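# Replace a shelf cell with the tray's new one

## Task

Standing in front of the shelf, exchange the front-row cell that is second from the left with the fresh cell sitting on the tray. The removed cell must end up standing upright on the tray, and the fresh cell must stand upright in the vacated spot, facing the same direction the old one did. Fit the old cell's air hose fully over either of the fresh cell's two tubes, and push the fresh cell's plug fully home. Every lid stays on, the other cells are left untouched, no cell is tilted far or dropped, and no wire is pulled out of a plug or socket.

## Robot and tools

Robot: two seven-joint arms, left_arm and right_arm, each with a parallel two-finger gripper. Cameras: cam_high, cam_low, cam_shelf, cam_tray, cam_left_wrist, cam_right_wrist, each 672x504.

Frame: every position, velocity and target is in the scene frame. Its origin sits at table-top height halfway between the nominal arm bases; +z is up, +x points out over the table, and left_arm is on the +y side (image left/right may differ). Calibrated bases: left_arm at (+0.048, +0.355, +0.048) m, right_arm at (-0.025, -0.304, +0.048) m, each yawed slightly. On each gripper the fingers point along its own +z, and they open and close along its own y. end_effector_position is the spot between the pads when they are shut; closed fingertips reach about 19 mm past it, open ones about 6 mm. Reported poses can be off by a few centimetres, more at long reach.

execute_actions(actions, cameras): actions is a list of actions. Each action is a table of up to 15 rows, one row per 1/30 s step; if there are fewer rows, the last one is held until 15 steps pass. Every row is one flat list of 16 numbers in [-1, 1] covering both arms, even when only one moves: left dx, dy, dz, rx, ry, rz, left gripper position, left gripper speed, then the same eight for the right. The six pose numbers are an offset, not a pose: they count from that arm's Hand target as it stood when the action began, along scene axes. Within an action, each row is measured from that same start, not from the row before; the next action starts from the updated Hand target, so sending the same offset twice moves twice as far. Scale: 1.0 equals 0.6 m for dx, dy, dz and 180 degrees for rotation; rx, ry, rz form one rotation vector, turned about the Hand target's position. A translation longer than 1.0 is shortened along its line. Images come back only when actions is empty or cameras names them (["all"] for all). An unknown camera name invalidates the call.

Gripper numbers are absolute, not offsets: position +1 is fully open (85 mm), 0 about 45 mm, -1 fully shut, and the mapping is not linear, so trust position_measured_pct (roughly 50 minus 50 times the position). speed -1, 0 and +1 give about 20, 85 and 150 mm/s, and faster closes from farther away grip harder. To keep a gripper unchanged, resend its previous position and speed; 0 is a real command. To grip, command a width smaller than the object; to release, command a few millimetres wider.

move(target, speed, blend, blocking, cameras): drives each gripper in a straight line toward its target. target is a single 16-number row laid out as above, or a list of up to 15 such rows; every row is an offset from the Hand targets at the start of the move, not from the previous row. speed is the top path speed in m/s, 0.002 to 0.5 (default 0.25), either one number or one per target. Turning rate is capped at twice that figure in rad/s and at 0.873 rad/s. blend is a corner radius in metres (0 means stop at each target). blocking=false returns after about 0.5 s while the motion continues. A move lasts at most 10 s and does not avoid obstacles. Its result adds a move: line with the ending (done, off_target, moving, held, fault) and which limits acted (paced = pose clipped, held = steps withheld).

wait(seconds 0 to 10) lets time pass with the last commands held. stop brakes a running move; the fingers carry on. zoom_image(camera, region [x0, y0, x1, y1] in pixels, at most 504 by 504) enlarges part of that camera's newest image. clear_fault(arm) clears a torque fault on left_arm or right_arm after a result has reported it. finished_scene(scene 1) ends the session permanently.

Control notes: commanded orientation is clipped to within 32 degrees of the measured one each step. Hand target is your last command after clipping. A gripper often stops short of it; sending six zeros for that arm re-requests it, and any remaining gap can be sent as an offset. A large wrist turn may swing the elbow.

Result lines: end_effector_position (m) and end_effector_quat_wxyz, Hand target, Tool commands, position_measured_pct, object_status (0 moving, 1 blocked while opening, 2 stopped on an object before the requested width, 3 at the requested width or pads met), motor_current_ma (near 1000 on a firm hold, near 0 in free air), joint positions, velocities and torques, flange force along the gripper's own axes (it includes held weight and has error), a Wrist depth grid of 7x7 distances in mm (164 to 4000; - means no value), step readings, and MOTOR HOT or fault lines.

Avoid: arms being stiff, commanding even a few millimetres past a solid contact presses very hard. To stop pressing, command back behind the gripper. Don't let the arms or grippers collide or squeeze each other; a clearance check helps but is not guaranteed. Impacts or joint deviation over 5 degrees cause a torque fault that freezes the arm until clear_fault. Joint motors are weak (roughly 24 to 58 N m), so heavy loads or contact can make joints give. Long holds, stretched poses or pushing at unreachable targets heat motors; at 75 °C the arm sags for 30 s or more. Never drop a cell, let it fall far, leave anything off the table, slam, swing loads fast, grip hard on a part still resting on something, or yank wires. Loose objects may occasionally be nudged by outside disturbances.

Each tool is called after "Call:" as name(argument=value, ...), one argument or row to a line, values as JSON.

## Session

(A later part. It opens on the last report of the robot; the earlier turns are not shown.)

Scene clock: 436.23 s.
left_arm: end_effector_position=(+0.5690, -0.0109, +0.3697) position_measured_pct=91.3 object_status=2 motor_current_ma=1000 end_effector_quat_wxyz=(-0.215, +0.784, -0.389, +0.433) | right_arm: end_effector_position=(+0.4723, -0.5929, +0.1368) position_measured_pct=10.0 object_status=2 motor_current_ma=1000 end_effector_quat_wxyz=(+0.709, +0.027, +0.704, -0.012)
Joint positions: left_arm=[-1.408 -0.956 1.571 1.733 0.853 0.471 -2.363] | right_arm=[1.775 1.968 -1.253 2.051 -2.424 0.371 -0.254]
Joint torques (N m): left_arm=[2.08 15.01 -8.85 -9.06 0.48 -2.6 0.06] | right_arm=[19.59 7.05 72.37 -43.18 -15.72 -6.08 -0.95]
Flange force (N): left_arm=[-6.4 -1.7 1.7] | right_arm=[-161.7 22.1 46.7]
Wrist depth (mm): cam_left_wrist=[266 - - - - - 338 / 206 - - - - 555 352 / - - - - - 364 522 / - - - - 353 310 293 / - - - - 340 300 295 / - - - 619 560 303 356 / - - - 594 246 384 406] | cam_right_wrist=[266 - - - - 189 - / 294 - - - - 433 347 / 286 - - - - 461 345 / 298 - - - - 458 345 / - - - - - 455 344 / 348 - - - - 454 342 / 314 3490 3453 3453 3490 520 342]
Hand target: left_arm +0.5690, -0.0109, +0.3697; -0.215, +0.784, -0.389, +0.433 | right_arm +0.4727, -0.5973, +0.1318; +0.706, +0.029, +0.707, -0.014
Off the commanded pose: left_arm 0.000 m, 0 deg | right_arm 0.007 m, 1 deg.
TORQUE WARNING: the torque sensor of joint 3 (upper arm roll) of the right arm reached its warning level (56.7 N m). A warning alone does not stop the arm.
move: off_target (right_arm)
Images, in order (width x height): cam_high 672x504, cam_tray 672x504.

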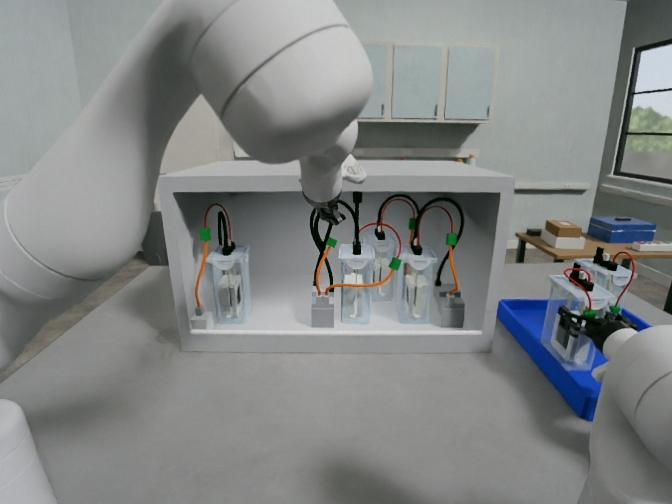

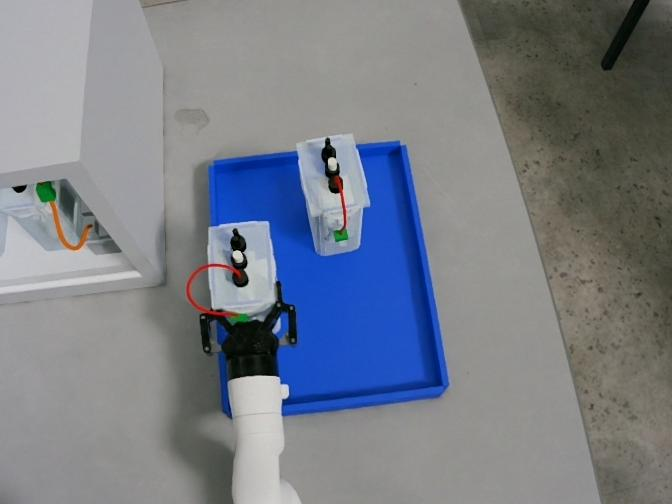

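Call:
move(
  target=[0,0,0,0,0,0,-0.95,-1,0,0,0.01,0,0,0,0.79,-1],
  speed=0.05,
  cameras=["cam_tray","cam_right_wrist","cam_high"],
)

Scene clock: 444.47 s.
left_arm: end_effector_position=(+0.5690, -0.0109, +0.3697) position_measured_pct=91.3 object_status=2 motor_current_ma=1000 end_effector_quat_wxyz=(-0.215, +0.784, -0.389, +0.433) | right_arm: end_effector_position=(+0.4727, -0.5975, +0.1381) position_measured_pct=10.0 object_status=2 motor_current_ma=1000 end_effector_quat_wxyz=(+0.707, +0.029, +0.707, -0.015)
Joint positions: left_arm=[-1.408 -0.956 1.571 1.733 0.853 0.471 -2.363] | right_arm=[1.77 1.951 -1.253 2.051 -2.443 0.382 -0.252]
Joint torques (N m): left_arm=[2.05 14.95 -8.87 -9.01 0.39 -2.58 0.07] | right_arm=[14.96 4.11 60.19 -56.15 -15.78 -0.16 -0.78]
Flange force (N): left_arm=[-6.5 -1.8 1.9] | right_arm=[-153.3 45.2 -12.0]
Wrist depth (mm): cam_left_wrist=[266 - - - - - 338 / 206 - - - - 553 352 / - - - - - 363 523 / - - - - 353 310 293 / - - - - 341 300 296 / - - - 620 560 303 356 / - - - 591 246 384 406] | cam_right_wrist=[260 - - - - 189 - / 296 - - - - 430 345 / 287 - - - - 458 344 / 299 - - - - 453 344 / - - - - - 453 343 / 351 - - - - 451 342 / 317 339 3453 3453 3366 516 341]
Hand target: left_arm +0.5690, -0.0109, +0.3697; -0.215, +0.784, -0.389, +0.433 | right_arm +0.4727, -0.5973, +0.1378; +0.706, +0.029, +0.707, -0.014
Off the commanded pose: left_arm 0.000 m, 0 deg | right_arm 0.000 m, 0 deg.
TORQUE WARNING: the torque sensor of joint 3 (upper arm roll) of the right arm reached its warning level (56.7 N m). A warning alone does not stop the arm.
move: done
Images, in order (width x height): cam_high 672x504, cam_tray 672x504, cam_right_wrist 672x504.

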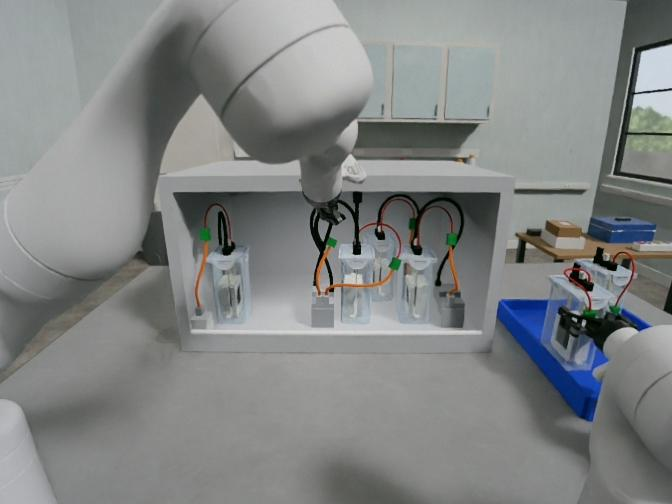

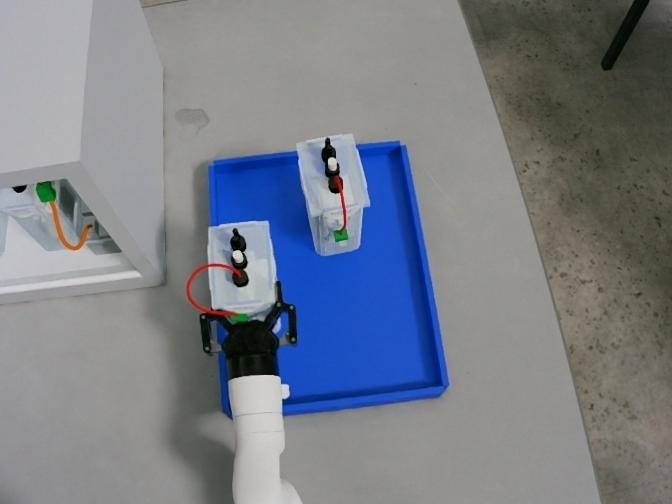

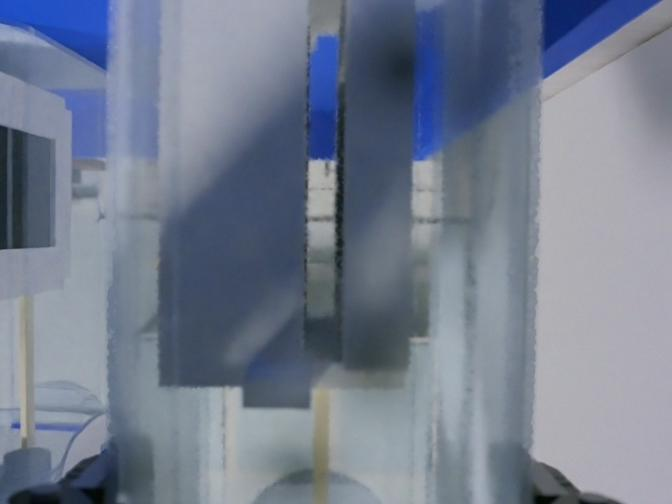

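Call:
move(
  target=[0,0,0,0,0,0,-0.95,-1,0,0,0.02,0,0,0,0.79,-1],
  speed=0.05,
  cameras=["cam_tray"],
)

Call:
zoom_image(
  camera="cam_tray",
  region=[140, 200, 360, 430],
)

Scene clock: 447.07 s.
left_arm: end_effector_position=(+0.5690, -0.0109, +0.3697) position_measured_pct=91.3 object_status=2 motor_current_ma=1000 end_effector_quat_wxyz=(-0.215, +0.784, -0.389, +0.433) | right_arm: end_effector_position=(+0.4727, -0.5974, +0.1496) position_measured_pct=10.0 object_status=2 motor_current_ma=1000 end_effector_quat_wxyz=(+0.706, +0.029, +0.707, -0.014)
Joint positions: left_arm=[-1.408 -0.956 1.571 1.733 0.853 0.471 -2.363] | right_arm=[1.76 1.916 -1.258 2.07 -2.475 0.405 -0.254]
Joint torques (N m): left_arm=[2.01 14.92 -8.76 -8.98 0.38 -2.58 0.03] | right_arm=[9.45 -8.47 9.92 -4.56 -4.2 -0.36 -1.62]
Flange force (N): left_arm=[-6.3 -1.8 1.5] | right_arm=[-35.6 8.9 24.5]
Wrist depth (mm): cam_left_wrist=[266 - - - - - 338 / 206 - - - - 553 352 / - - - - - 364 524 / - - - - 353 310 293 / - - - - 340 300 295 / - - - 617 559 303 355 / - - - 591 246 383 405] | cam_right_wrist=[252 - - - - 190 - / 294 - - - - 222 347 / 285 - - - - 462 347 / 294 - - - - 461 347 / 313 - - - - 461 347 / 353 - - - - 489 347 / 329 - 3453 3471 3418 526 346]
Hand target: left_arm +0.5690, -0.0109, +0.3697; -0.215, +0.784, -0.389, +0.433 | right_arm +0.4727, -0.5973, +0.1498; +0.706, +0.029, +0.707, -0.014
Off the commanded pose: left_arm 0.000 m, 0 deg | right_arm 0.000 m, 0 deg.
TORQUE WARNING: the torque sensor of joint 3 (upper arm roll) of the right arm reached its warning level (56.7 N m). A warning alone does not stop the arm.
move: done
Images, in order (width x height): cam_tray 672x504.

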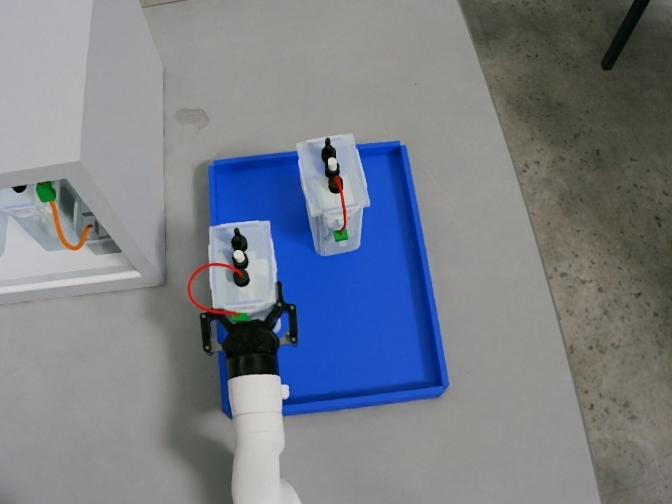

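Scaled by 2.191 from the camera's 672x504 image, which has a finer 960x720 frame.

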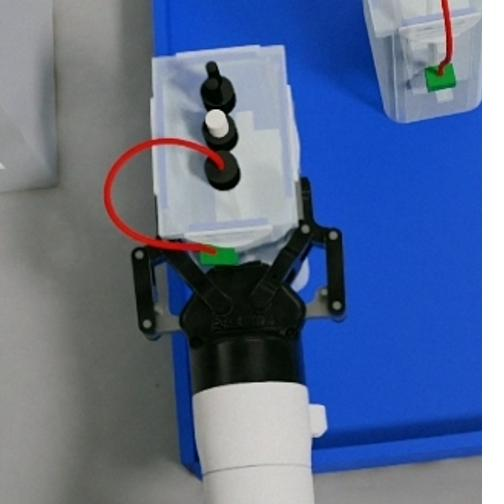

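Call:
move(
  target=[
    [0,0,0,0,0,0,-0.95,-1,0,0,0.05,0,0,0,0.79,-1],
    [0,0,0,0,0,0,-0.95,-1,-0.06,-0.025,0.05,0,0,0,0.79,-1],
  ],
  speed=0.08,
  cameras=["cam_tray"],
)

Call:
zoom_image(
  camera="cam_tray",
  region=[140, 200, 360, 430],
)

Scene clock: 454.77 s.
left_arm: end_effector_position=(+0.5690, -0.0109, +0.3697) position_measured_pct=91.3 object_status=2 motor_current_ma=1000 end_effector_quat_wxyz=(-0.215, +0.784, -0.389, +0.433) | right_arm: end_effector_position=(+0.4367, -0.6123, +0.1798) position_measured_pct=10.0 object_status=2 motor_current_ma=1000 end_effector_quat_wxyz=(+0.706, +0.029, +0.707, -0.014)
Joint positions: left_arm=[-1.408 -0.956 1.571 1.733 0.853 0.471 -2.363] | right_arm=[1.865 1.841 -1.282 2.132 -2.505 0.344 -0.289]
Joint torques (N m): left_arm=[2.05 15 -8.89 -8.97 0.35 -2.56 0.05] | right_arm=[3.02 -14.98 -16.7 7.8 2.55 1.49 -0.46]
Flange force (N): left_arm=[-6.4 -1.6 2.1] | right_arm=[10.8 4.5 10.9]
Wrist depth (mm): cam_left_wrist=[266 - - - - - 338 / 206 - - - - 553 353 / - - - - - 363 525 / - - - - 353 310 293 / - - - - 340 300 295 / - - - 620 559 304 356 / - - - 589 246 383 405] | cam_right_wrist=[281 - - - - 243 196 / 296 - - - - 304 393 / 296 - - - - 526 395 / 288 - - - - 530 396 / - - - - - 531 396 / 299 - - - - 572 397 / 283 300 3400 3400 3383 621 399]
Hand target: left_arm +0.5690, -0.0109, +0.3697; -0.215, +0.784, -0.389, +0.433 | right_arm +0.4367, -0.6124, +0.1798; +0.706, +0.029, +0.707, -0.014
Off the commanded pose: left_arm 0.000 m, 0 deg | right_arm 0.000 m, 0 deg.
move: done
Images, in order (width x height): cam_tray 672x504.

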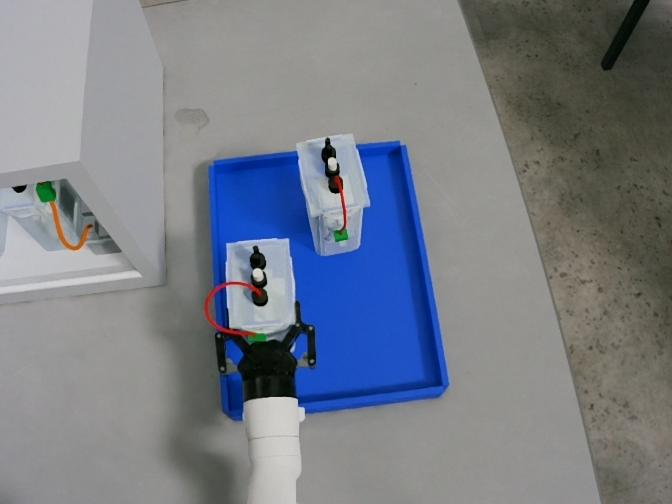

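Scaled by 2.191 from the camera's 672x504 image, which has a finer 960x720 frame.

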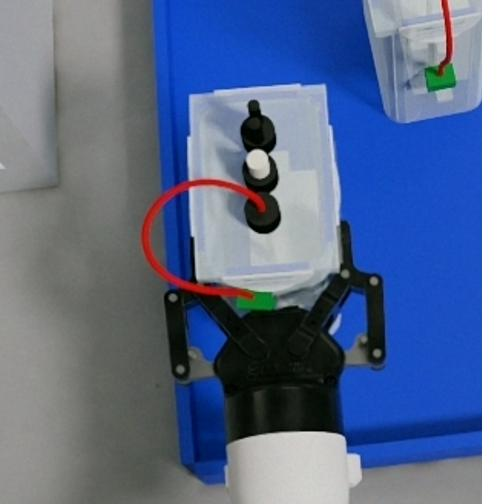

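Call:
move(
  target=[
    [0,0,0,0,0,0,-0.95,-1,0,0.045,0,0,0,0,0.79,-1],
    [0,0,0,0,0,0,-0.95,-1,0,0.045,-0.035,0,0,0,0.79,-1],
  ],
  speed=0.08,
  cameras=["cam_tray","cam_right_wrist"],
)

Scene clock: 459.27 s.
left_arm: end_effector_position=(+0.5690, -0.0109, +0.3697) position_measured_pct=91.3 object_status=2 motor_current_ma=1000 end_effector_quat_wxyz=(-0.215, +0.784, -0.389, +0.433) | right_arm: end_effector_position=(+0.4367, -0.5853, +0.1588) position_measured_pct=10.0 object_status=2 motor_current_ma=1000 end_effector_quat_wxyz=(+0.707, +0.029, +0.707, -0.014)
Joint positions: left_arm=[-1.408 -0.956 1.571 1.733 0.853 0.471 -2.363] | right_arm=[1.85 1.894 -1.219 2.169 -2.473 0.416 -0.243]
Joint torques (N m): left_arm=[2.02 15 -8.84 -8.98 0.36 -2.56 0.07] | right_arm=[2.64 -10.31 -0.62 0.51 -1.54 -0.39 -1.32]
Flange force (N): left_arm=[-6.4 -1.7 1.9] | right_arm=[-18.3 6.1 7.2]
Wrist depth (mm): cam_left_wrist=[266 - - - - - 338 / 206 - - - - 554 353 / - - - - - 363 522 / - - - - 353 310 293 / - - - - 341 300 295 / - - - 617 557 303 356 / - - - 589 246 384 404] | cam_right_wrist=[243 - - - - 181 302 / 310 - - - - 440 331 / 320 - - - - 441 331 / 319 - - - - 443 332 / - - - - - 444 332 / 384 - - - - 476 334 / 342 3453 3471 3435 3332 515 333]
Hand target: left_arm +0.5690, -0.0109, +0.3697; -0.215, +0.784, -0.389, +0.433 | right_arm +0.4367, -0.5853, +0.1588; +0.706, +0.029, +0.707, -0.014
Off the commanded pose: left_arm 0.000 m, 0 deg | right_arm 0.000 m, 0 deg.
move: done
Images, in order (width x height): cam_tray 672x504, cam_right_wrist 672x504.

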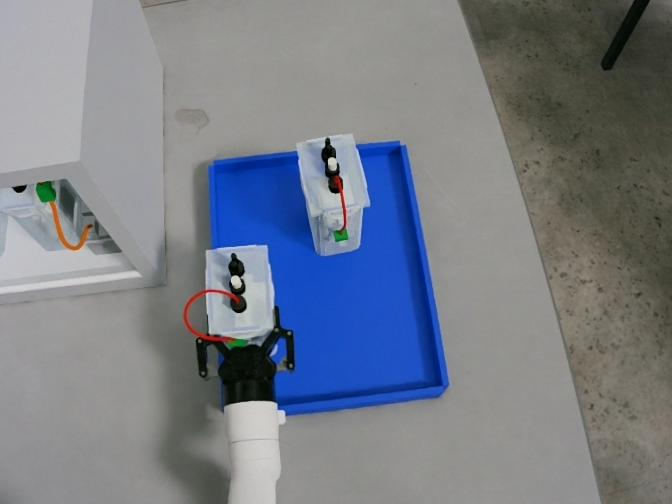

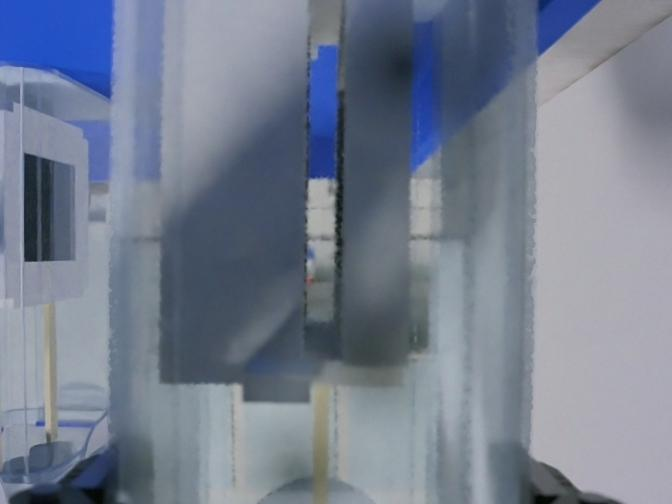

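Call:
execute_actions(
  actions=[],
)

Call:
zoom_image(
  camera="cam_high",
  region=[470, 230, 672, 430],
)

Call:
zoom_image(
  camera="cam_low",
  region=[400, 150, 672, 400],
)

Scene clock: 462.70 s.
left_arm: end_effector_position=(+0.5690, -0.0109, +0.3697) position_measured_pct=91.3 object_status=2 motor_current_ma=1000 end_effector_quat_wxyz=(-0.215, +0.784, -0.389, +0.433) | right_arm: end_effector_position=(+0.4367, -0.5853, +0.1588) position_measured_pct=10.0 object_status=2 motor_current_ma=1000 end_effector_quat_wxyz=(+0.706, +0.029, +0.707, -0.014)
Joint positions: left_arm=[-1.408 -0.956 1.571 1.733 0.853 0.471 -2.363] | right_arm=[1.85 1.894 -1.219 2.169 -2.473 0.416 -0.243]
Joint velocities: within noise
Joint torques (N m): left_arm=[1.98 14.96 -8.76 -9.15 0.45 -2.57 0.03] | right_arm=[2.61 -10.33 -0.33 0.23 -1.54 -0.37 -1.28]
Flange force (N): left_arm=[-6.9 -1.7 1.2] | right_arm=[-18.9 6.2 6.9]
Wrist depth (mm): cam_left_wrist=[267 - - - - - 338 / 206 - - - - 552 353 / - - - - - 364 523 / - - - - 353 310 293 / - - - - 341 300 295 / - - - 619 559 304 356 / - - - 591 246 383 404] | cam_right_wrist=[243 - - - - 181 301 / 309 - - - - 442 331 / 320 - - - - 442 331 / 319 - - - - 444 332 / - - - - - 443 333 / 385 - - - - 475 333 / 343 3418 3418 3435 3366 512 334]
Hand target: left_arm +0.5690, -0.0109, +0.3697; -0.215, +0.784, -0.389, +0.433 | right_arm +0.4367, -0.5853, +0.1588; +0.706, +0.029, +0.707, -0.014
Tool commands: left_gripper/position=-0.95 left_gripper/speed=-1.0 right_gripper/position=+0.79 right_gripper/speed=-1.0
Off the commanded pose: left_arm 0.000 m, 0 deg | right_arm 0.000 m, 0 deg.

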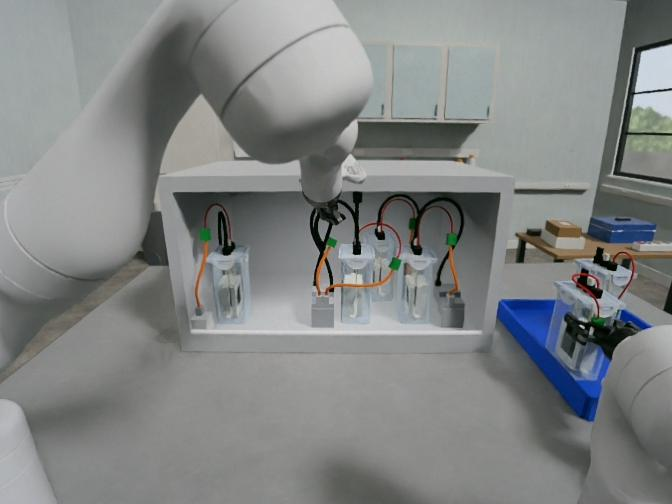

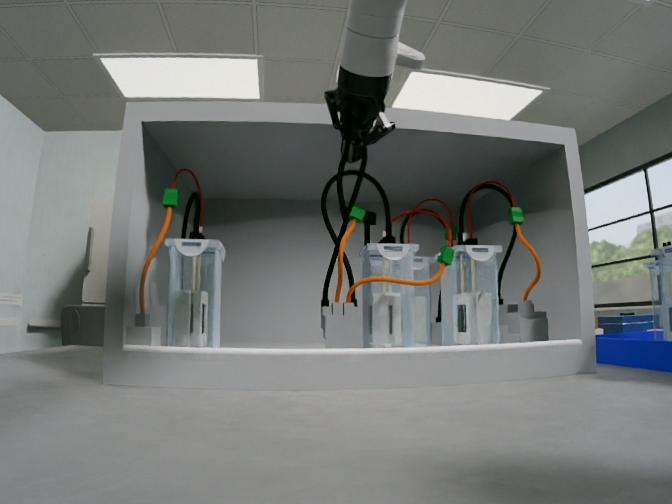

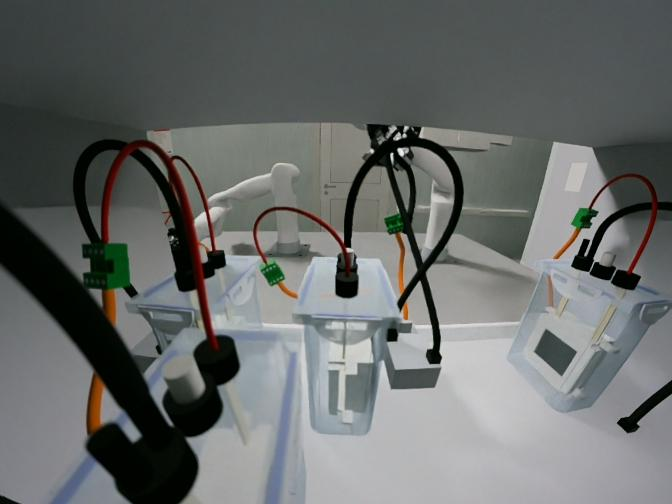

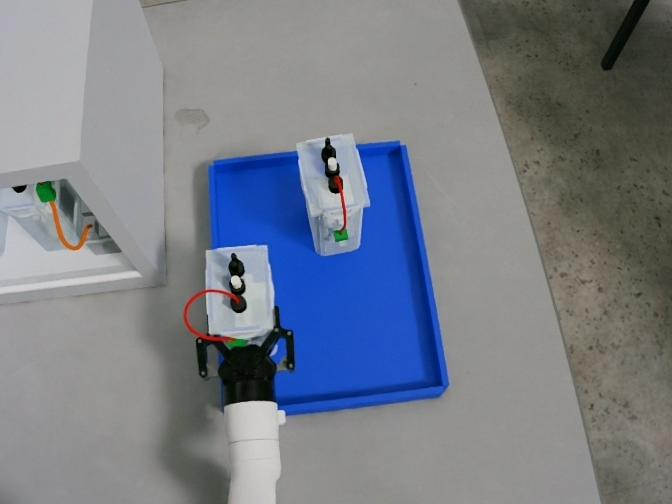

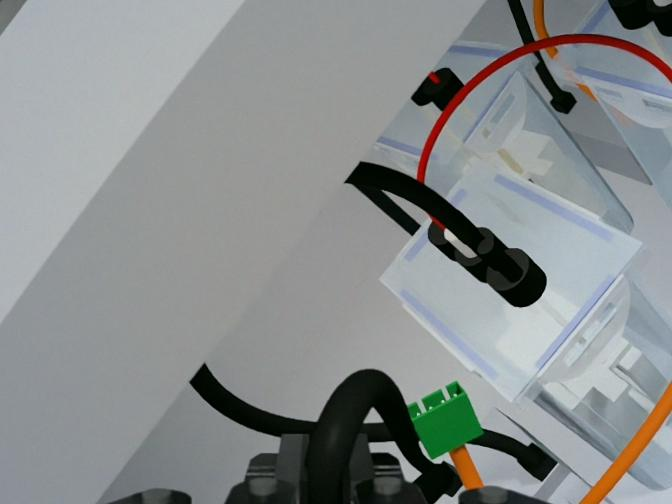

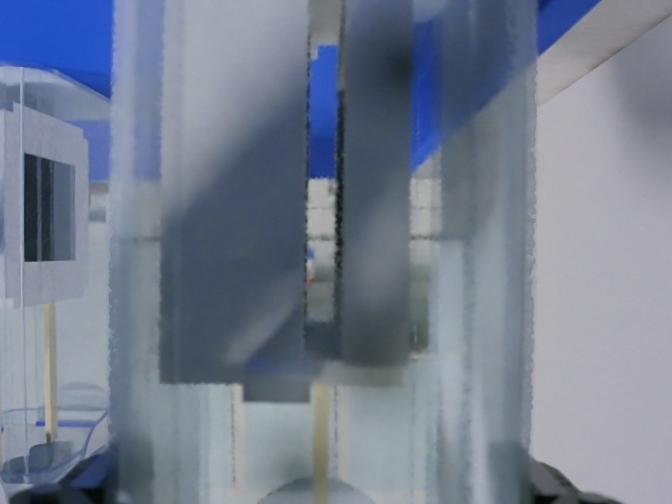

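Scaled by 2.495 from the camera's 672x504 image, which has a finer 960x720 frame.

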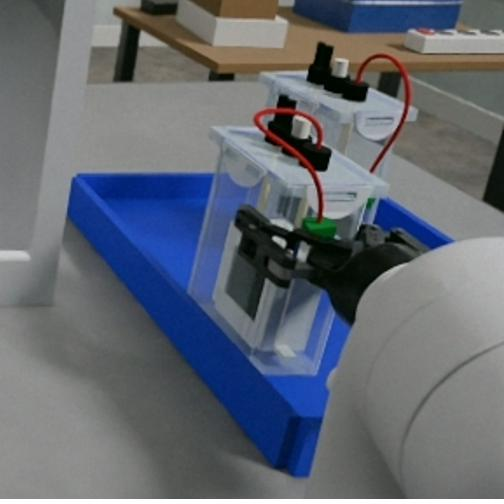

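Scaled by 1.853 from the camera's 672x504 image, which has a finer 960x720 frame.

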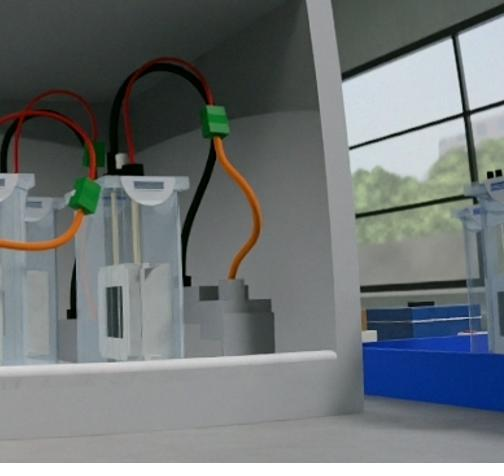

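Call:
zoom_image(
  camera="cam_right_wrist",
  region=[300, 0, 672, 280],
)

Call:
zoom_image(
  camera="cam_high",
  region=[530, 330, 630, 425],
)

Call:
zoom_image(
  camera="cam_tray",
  region=[180, 230, 320, 430],
)

Scaled by 1.355.

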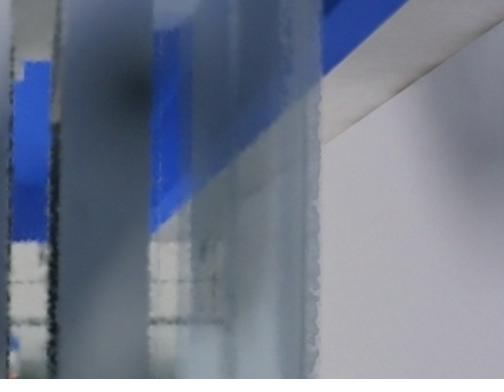

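Scaled by 5.040 from the camera's 672x504 image, which has a finer 960x720 frame.

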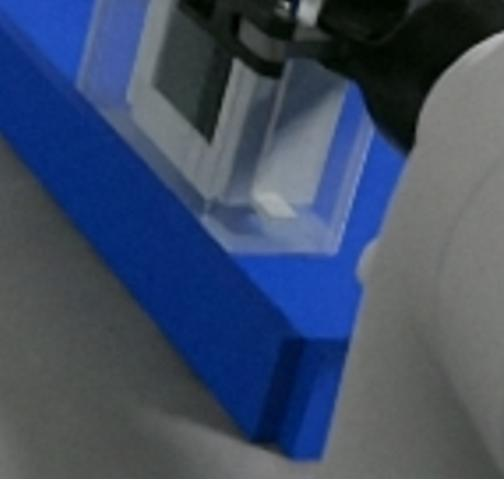

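Scaled by 2.520 from the camera's 672x504 image, which has a finer 960x720 frame.

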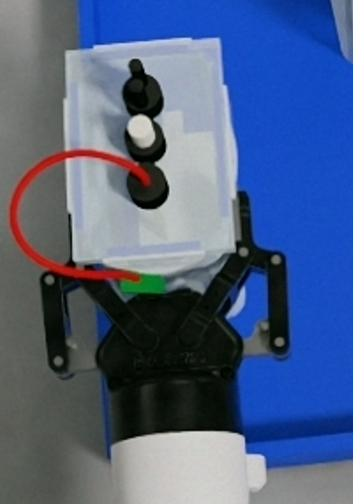

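Call:
move(
  target=[0,0,0,0,0,0,-0.95,-1,0,0,0.0035,0,0,0,0.79,-1],
  speed=0.03,
)

Scene clock: 469.43 s.
left_arm: end_effector_position=(+0.5690, -0.0109, +0.3697) position_measured_pct=91.3 object_status=2 motor_current_ma=1000 end_effector_quat_wxyz=(-0.215, +0.784, -0.389, +0.433) | right_arm: end_effector_position=(+0.4367, -0.5854, +0.1608) position_measured_pct=10.0 object_status=2 motor_current_ma=1000 end_effector_quat_wxyz=(+0.706, +0.029, +0.707, -0.014)
Joint positions: left_arm=[-1.408 -0.956 1.571 1.733 0.853 0.471 -2.363] | right_arm=[1.848 1.888 -1.221 2.172 -2.479 0.42 -0.244]
Joint torques (N m): left_arm=[1.98 15 -8.91 -9.1 0.39 -2.61 0.01] | right_arm=[3.39 -11.65 -4.44 1.3 -0.32 0.5 -0.84]
Flange force (N): left_arm=[-6.6 -1.5 1.6] | right_arm=[-12.1 7.6 7.4]
Wrist depth (mm): cam_left_wrist=[266 - - - - - 338 / 206 - - - - 553 353 / - - - - - 364 523 / - - - - 354 310 293 / - - - - 341 300 295 / - - - 620 559 303 358 / - - - 593 245 383 404] | cam_right_wrist=[243 - - - - 181 301 / 309 - - - - 440 331 / 321 - - - - 441 331 / 320 - - - - 442 331 / 353 - - - - 444 333 / 385 - - - - 475 333 / 342 3435 3453 3418 3332 512 333]
Hand target: left_arm +0.5690, -0.0109, +0.3697; -0.215, +0.784, -0.389, +0.433 | right_arm +0.4367, -0.5853, +0.1609; +0.706, +0.029, +0.707, -0.014
Off the commanded pose: left_arm 0.000 m, 0 deg | right_arm 0.000 m, 0 deg.
move: done

Call:
move(
  target=[0,0,0,0,0,0,-0.95,-1,0,0,0.0035,0,0,0,0.79,-1],
  speed=0.03,
)

Call:
move(
  target=[0,0,0,0,0,0,-0.95,-1,0,0,0.0035,0,0,0,0.79,-1],
  speed=0.03,
  cameras=["cam_high","cam_tray"],
)

Call:
zoom_image(
  camera="cam_high",
  region=[530, 330, 630, 425],
)

Scene clock: 471.70 s.
left_arm: end_effector_position=(+0.5690, -0.0109, +0.3697) position_measured_pct=91.3 object_status=2 motor_current_ma=1000 end_effector_quat_wxyz=(-0.215, +0.784, -0.389, +0.433) | right_arm: end_effector_position=(+0.4367, -0.5853, +0.1630) position_measured_pct=10.0 object_status=2 motor_current_ma=1000 end_effector_quat_wxyz=(+0.706, +0.029, +0.707, -0.014)
Joint positions: left_arm=[-1.408 -0.956 1.571 1.733 0.853 0.471 -2.363] | right_arm=[1.846 1.882 -1.223 2.176 -2.484 0.424 -0.244]
Joint torques (N m): left_arm=[2.03 14.96 -8.79 -9.06 0.42 -2.57 0.09] | right_arm=[3.18 -12.28 -7.32 6.04 0.48 -0.14 -1.03]
Flange force (N): left_arm=[-6.6 -1.8 1.6] | right_arm=[-3.3 3.8 13.6]
Wrist depth (mm): cam_left_wrist=[266 - - - - - 338 / 206 - - - - 553 354 / - - - - - 364 523 / - - - - 353 309 293 / - - - - 341 300 295 / - - - 619 558 303 356 / - - - 592 246 384 405] | cam_right_wrist=[241 - - - - 181 301 / 304 - - - - 442 331 / 321 - - - - 442 332 / 318 - - - - 444 333 / 338 - - - - 447 334 / 352 - - - - 481 335 / 347 351 3471 3471 3383 518 335]
Hand target: left_arm +0.5690, -0.0109, +0.3697; -0.215, +0.784, -0.389, +0.433 | right_arm +0.4367, -0.5853, +0.1630; +0.706, +0.029, +0.707, -0.014
Off the commanded pose: left_arm 0.000 m, 0 deg | right_arm 0.000 m, 0 deg.
move: done

Scene clock: 472.40 s.
left_arm: end_effector_position=(+0.5690, -0.0109, +0.3697) position_measured_pct=91.3 object_status=2 motor_current_ma=1000 end_effector_quat_wxyz=(-0.215, +0.784, -0.389, +0.433) | right_arm: end_effector_position=(+0.4367, -0.5853, +0.1650) position_measured_pct=10.0 object_status=2 motor_current_ma=1000 end_effector_quat_wxyz=(+0.706, +0.029, +0.707, -0.014)
Joint positions: left_arm=[-1.408 -0.956 1.571 1.733 0.853 0.471 -2.363] | right_arm=[1.844 1.876 -1.225 2.179 -2.489 0.428 -0.245]
Joint torques (N m): left_arm=[2.02 14.93 -8.77 -8.96 0.46 -2.55 0.04] | right_arm=[3.29 -13.52 -12.91 7.64 2.18 0.94 -0.61]
Flange force (N): left_arm=[-6.3 -1.8 1.6] | right_arm=[5.3 4.6 12.1]
Wrist depth (mm): cam_left_wrist=[266 - - - - - 338 / 206 - - - - 553 353 / - - - - - 364 523 / - - - - 354 310 293 / - - - - 341 300 295 / - - - 618 559 303 357 / - - - 591 246 383 405] | cam_right_wrist=[242 - - - - 181 300 / 304 - - - - 441 332 / 321 - - - - 443 332 / 318 - - - - 445 332 / 338 - - - - 447 336 / 352 - - - - 481 336 / 348 349 3383 3435 3349 520 337]
Hand target: left_arm +0.5690, -0.0109, +0.3697; -0.215, +0.784, -0.389, +0.433 | right_arm +0.4367, -0.5853, +0.1651; +0.706, +0.029, +0.707, -0.014
Off the commanded pose: left_arm 0.000 m, 0 deg | right_arm 0.000 m, 0 deg.
move: done
Images, in order (width x height): cam_high 672x504, cam_tray 672x504.

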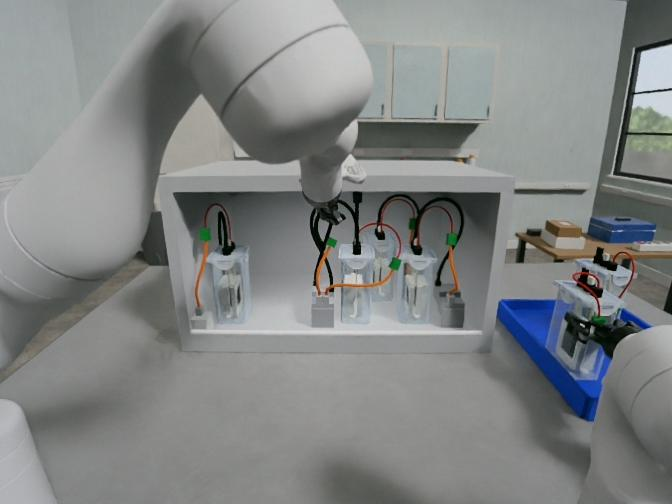

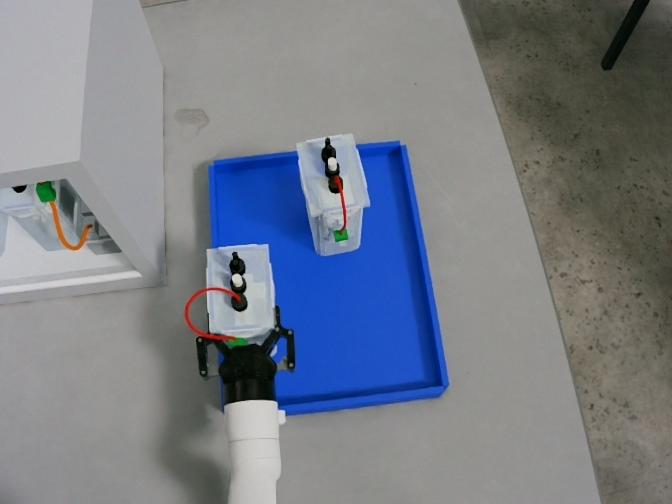

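Scaled by 5.040 from the camera's 672x504 image, which has a finer 960x720 frame.

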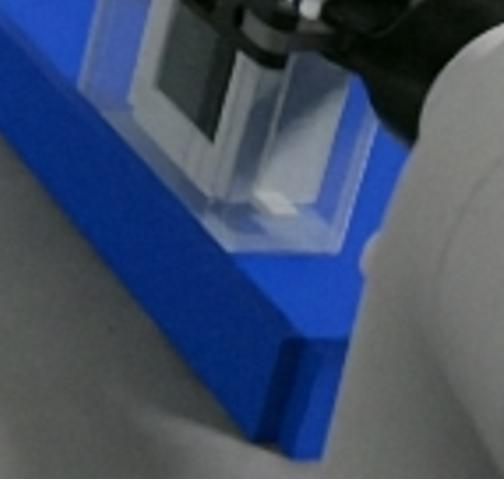

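Call:
move(
  target=[
    [0,0,0,0,0,0,-0.95,-1,0,0,0.02,0,0,0,0.79,-1],
    [0,0,0,0,0,0,-0.95,-1,0,-0.033,0.02,0,0,0,0.79,-1],
    [0,0,0,0,0,0,-0.95,-1,0,-0.033,-0.007,0,0,0,0.79,-1],
  ],
  speed=0.08,
  cameras=["cam_high","cam_tray"],
)

Call:
zoom_image(
  camera="cam_high",
  region=[530, 330, 630, 425],
)

Scene clock: 476.23 s.
left_arm: end_effector_position=(+0.5690, -0.0109, +0.3697) position_measured_pct=91.3 object_status=2 motor_current_ma=1000 end_effector_quat_wxyz=(-0.215, +0.784, -0.389, +0.433) | right_arm: end_effector_position=(+0.4367, -0.6051, +0.1609) position_measured_pct=10.0 object_status=2 motor_current_ma=1000 end_effector_quat_wxyz=(+0.707, +0.029, +0.707, -0.014)
Joint positions: left_arm=[-1.408 -0.956 1.571 1.733 0.853 0.471 -2.363] | right_arm=[1.871 1.894 -1.255 2.123 -2.465 0.341 -0.271]
Joint torques (N m): left_arm=[2.01 14.99 -8.71 -8.98 0.35 -2.61 0.04] | right_arm=[3.51 -12.14 -5.16 0.47 -0.2 0.81 -0.71]
Flange force (N): left_arm=[-6.1 -1.7 1.4] | right_arm=[-11.6 8.2 5.9]
Wrist depth (mm): cam_left_wrist=[266 - - - - - 339 / 206 - - - - 553 353 / - - - - - 364 522 / - - - - 353 310 293 / - - - - 341 300 295 / - - - 621 558 303 357 / - - - 591 246 383 405] | cam_right_wrist=[243 - - - - 203 167 / 309 - - - - 229 351 / 292 - - - - 489 368 / 292 - - - - 492 368 / 295 - - - - 526 369 / 351 - - - - 525 369 / 341 321 3383 3400 3435 568 369]
Hand target: left_arm +0.5690, -0.0109, +0.3697; -0.215, +0.784, -0.389, +0.433 | right_arm +0.4367, -0.6051, +0.1609; +0.706, +0.029, +0.707, -0.014
Off the commanded pose: left_arm 0.000 m, 0 deg | right_arm 0.000 m, 0 deg.
move: done
Images, in order (width x height): cam_high 672x504, cam_tray 672x504.

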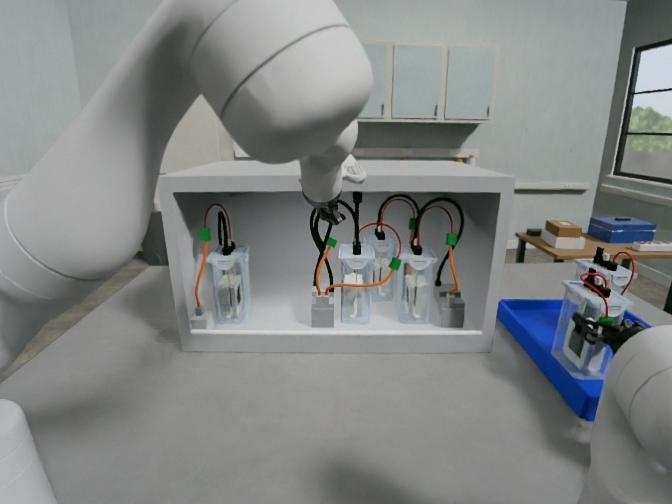

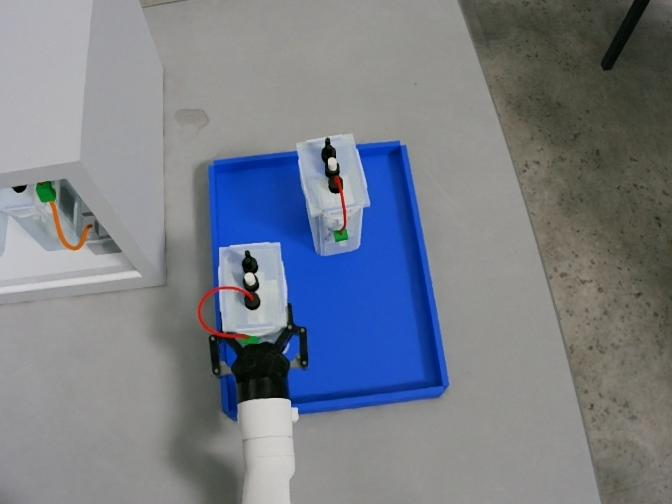

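Scaled by 5.040 from the camera's 672x504 image, which has a finer 960x720 frame.

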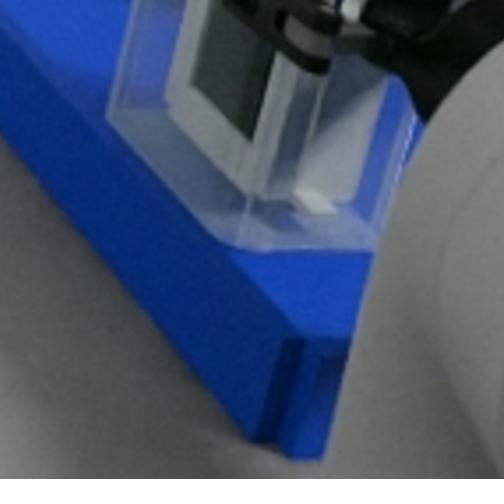

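Call:
move(
  target=[
    [0,0,0,0,0,0,-0.95,-1,0,0,0.02,0,0,0,0.79,-1],
    [0,0,0,0,0,0,-0.95,-1,0,0.03,0.02,0,0,0,0.79,-1],
    [0,0,0,0,0,0,-0.95,-1,0,0.03,0.0035,0,0,0,0.79,-1],
  ],
  speed=0.08,
)

Call:
move(
  target=[0,0,0,0,0,0,-0.95,-1,0,0,0.0,0,0,0,1,-1],
  speed=0.08,
  cameras=["cam_tray","cam_right_wrist","cam_high"],
)

Scene clock: 480.40 s.
left_arm: end_effector_position=(+0.5690, -0.0109, +0.3697) position_measured_pct=91.3 object_status=2 motor_current_ma=1000 end_effector_quat_wxyz=(-0.215, +0.784, -0.389, +0.433) | right_arm: end_effector_position=(+0.4367, -0.5871, +0.1630) position_measured_pct=10.0 object_status=2 motor_current_ma=1000 end_effector_quat_wxyz=(+0.707, +0.029, +0.707, -0.014)
Joint positions: left_arm=[-1.408 -0.956 1.571 1.733 0.853 0.471 -2.363] | right_arm=[1.848 1.882 -1.226 2.171 -2.482 0.417 -0.248]
Joint torques (N m): left_arm=[1.91 15.01 -8.76 -8.99 0.41 -2.58 0.03] | right_arm=[2.63 -11.45 -5.11 0.63 -0.2 0.63 -0.8]
Flange force (N): left_arm=[-6.2 -1.5 1.2] | right_arm=[-12.6 8.6 3.5]
Wrist depth (mm): cam_left_wrist=[266 - - - - - 339 / 206 - - - - 555 352 / - - - - - 363 523 / - - - - 354 310 293 / - - - - 341 300 295 / - - - 620 559 304 356 / - - - 589 245 383 404] | cam_right_wrist=[241 - - - - 184 302 / 304 - - - - 443 333 / 318 - - - - 445 334 / 316 - - - - 446 335 / 335 - - - - 451 337 / 351 - - - - 484 337 / 348 346 3400 3490 3400 524 339]
Hand target: left_arm +0.5690, -0.0109, +0.3697; -0.215, +0.784, -0.389, +0.433 | right_arm +0.4367, -0.5871, +0.1630; +0.706, +0.029, +0.707, -0.014
Off the commanded pose: left_arm 0.000 m, 0 deg | right_arm 0.000 m, 0 deg.
move: done

Scene clock: 481.10 s.
left_arm: end_effector_position=(+0.5690, -0.0109, +0.3697) position_measured_pct=91.3 object_status=2 motor_current_ma=1000 end_effector_quat_wxyz=(-0.215, +0.784, -0.389, +0.433) | right_arm: end_effector_position=(+0.4367, -0.5871, +0.1630) position_measured_pct=0.0 object_status=0 motor_current_ma=0 end_effector_quat_wxyz=(+0.707, +0.029, +0.707, -0.014)
Joint positions: left_arm=[-1.408 -0.956 1.571 1.733 0.853 0.471 -2.363] | right_arm=[1.848 1.882 -1.226 2.171 -2.482 0.417 -0.248]
Joint torques (N m): left_arm=[2.05 15.07 -8.84 -9.03 0.4 -2.56 0] | right_arm=[2.89 -12.62 -8.92 5.38 1.33 0.44 -0.44]
Flange force (N): left_arm=[-6.3 -1.5 1.8] | right_arm=[-3.1 4.7 10.4]
Wrist depth (mm): cam_left_wrist=[267 - - - - - 339 / 206 - - - - 551 353 / - - - - - 364 523 / - - - - 353 310 293 / - - - - 341 300 295 / - - - 620 557 304 356 / - - - 591 246 383 406] | cam_right_wrist=[236 - - - - 183 302 / 318 - - - - 443 333 / 319 - - - - 473 334 / 316 - - - - 477 334 / 336 - - - - 450 337 / - - - - - 485 338 / 353 344 3400 3383 3418 525 339]
Hand target: left_arm +0.5690, -0.0109, +0.3697; -0.215, +0.784, -0.389, +0.433 | right_arm +0.4367, -0.5871, +0.1630; +0.706, +0.029, +0.707, -0.014
Off the commanded pose: left_arm 0.000 m, 0 deg | right_arm 0.000 m, 0 deg.
move: done
Images, in order (width x height): cam_high 672x504, cam_tray 672x504, cam_right_wrist 672x504.

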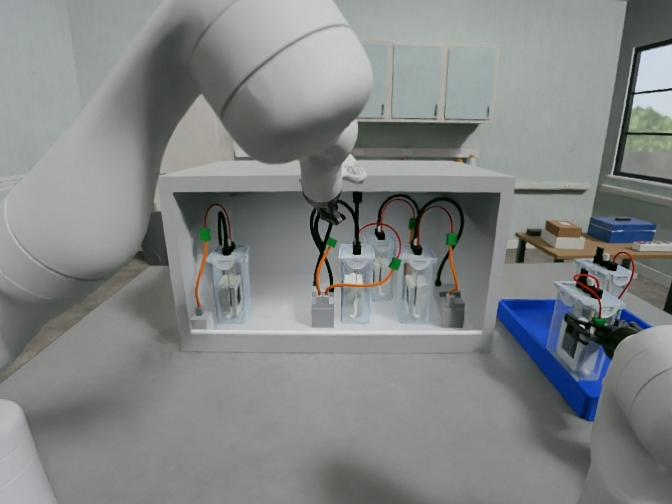

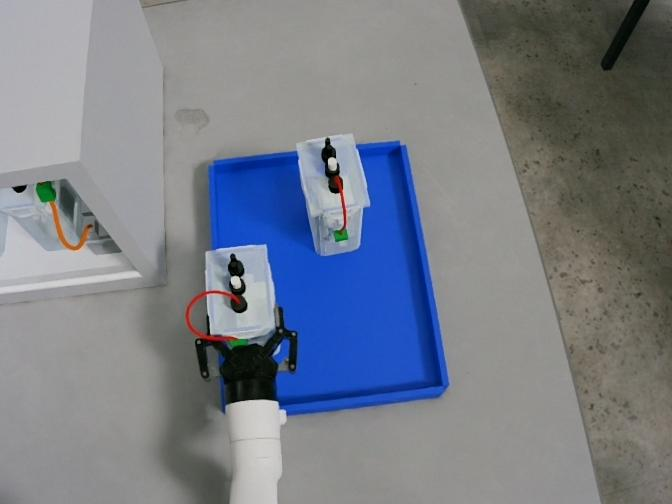

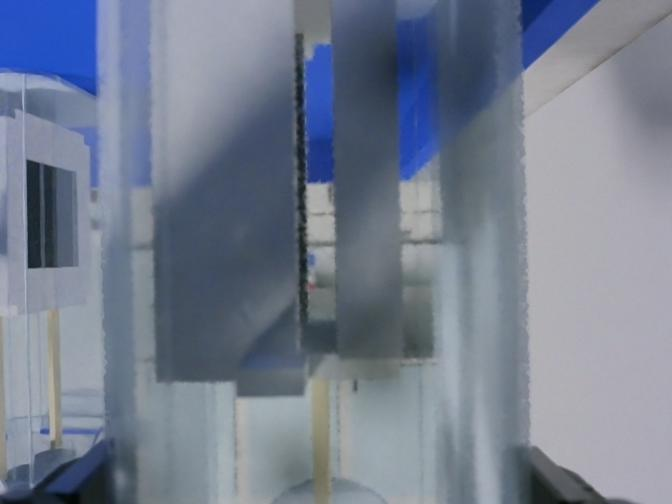

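Call:
move(
  target=[0,0,0,0,0,0,-0.95,-1,-0.09,0.006,0.0,0,0,0,1,-1],
  speed=0.1,
  cameras=["cam_tray","cam_right_wrist","cam_high"],
)

Scene clock: 483.37 s.
left_arm: end_effector_position=(+0.5690, -0.0109, +0.3697) position_measured_pct=91.3 object_status=2 motor_current_ma=1000 end_effector_quat_wxyz=(-0.215, +0.784, -0.389, +0.433) | right_arm: end_effector_position=(+0.3827, -0.5834, +0.1629) position_measured_pct=0.0 object_status=3 motor_current_ma=0 end_effector_quat_wxyz=(+0.706, +0.029, +0.707, -0.014)
Joint positions: left_arm=[-1.408 -0.956 1.571 1.733 0.853 0.471 -2.363] | right_arm=[2.03 1.897 -1.191 2.245 -2.424 0.314 -0.26]
Joint torques (N m): left_arm=[2.08 14.99 -8.81 -9.11 0.39 -2.59 0.09] | right_arm=[2.87 -11.53 -7.88 5.85 1.01 0.41 -0.51]
Flange force (N): left_arm=[-6.7 -1.8 1.8] | right_arm=[-4.0 3.8 12.1]
Wrist depth (mm): cam_left_wrist=[267 - - - - - 338 / 206 - - - - 553 351 / - - - - - 364 524 / - - - - 354 310 294 / - - - - 341 300 294 / - - - 616 559 303 356 / - - - 590 246 384 405] | cam_right_wrist=[244 244 184 184 232 186 315 / 343 340 184 184 256 423 337 / 350 422 184 184 683 522 339 / 350 421 184 184 759 524 339 / 409 - 184 184 761 487 341 / 394 444 3490 3527 773 527 340 / 320 3508 3527 3400 768 529 341]
Hand target: left_arm +0.5690, -0.0109, +0.3697; -0.215, +0.784, -0.389, +0.433 | right_arm +0.3827, -0.5835, +0.1630; +0.706, +0.029, +0.707, -0.014
Off the commanded pose: left_arm 0.000 m, 0 deg | right_arm 0.000 m, 0 deg.
move: done
Images, in order (width x height): cam_high 672x504, cam_tray 672x504, cam_right_wrist 672x504.

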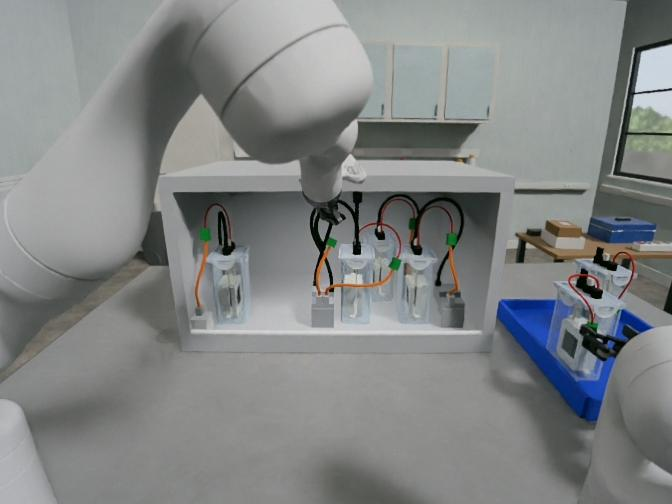

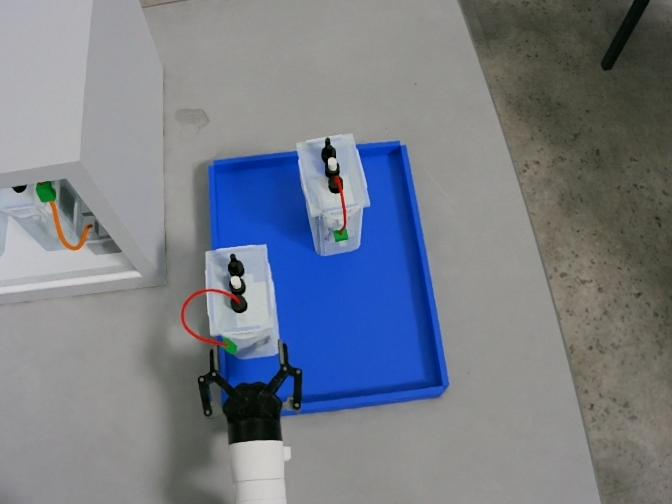

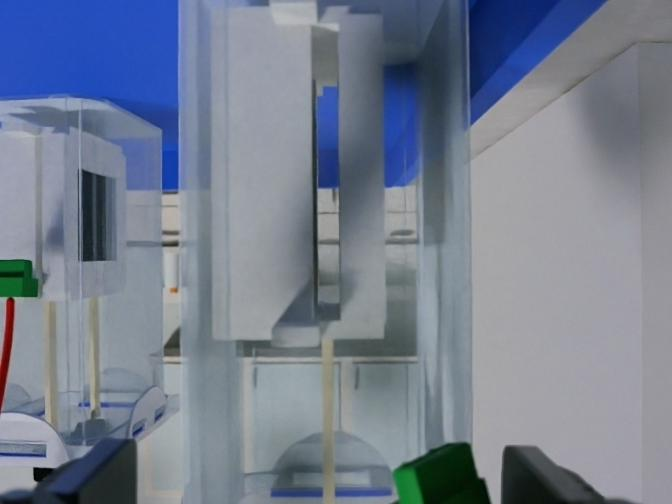

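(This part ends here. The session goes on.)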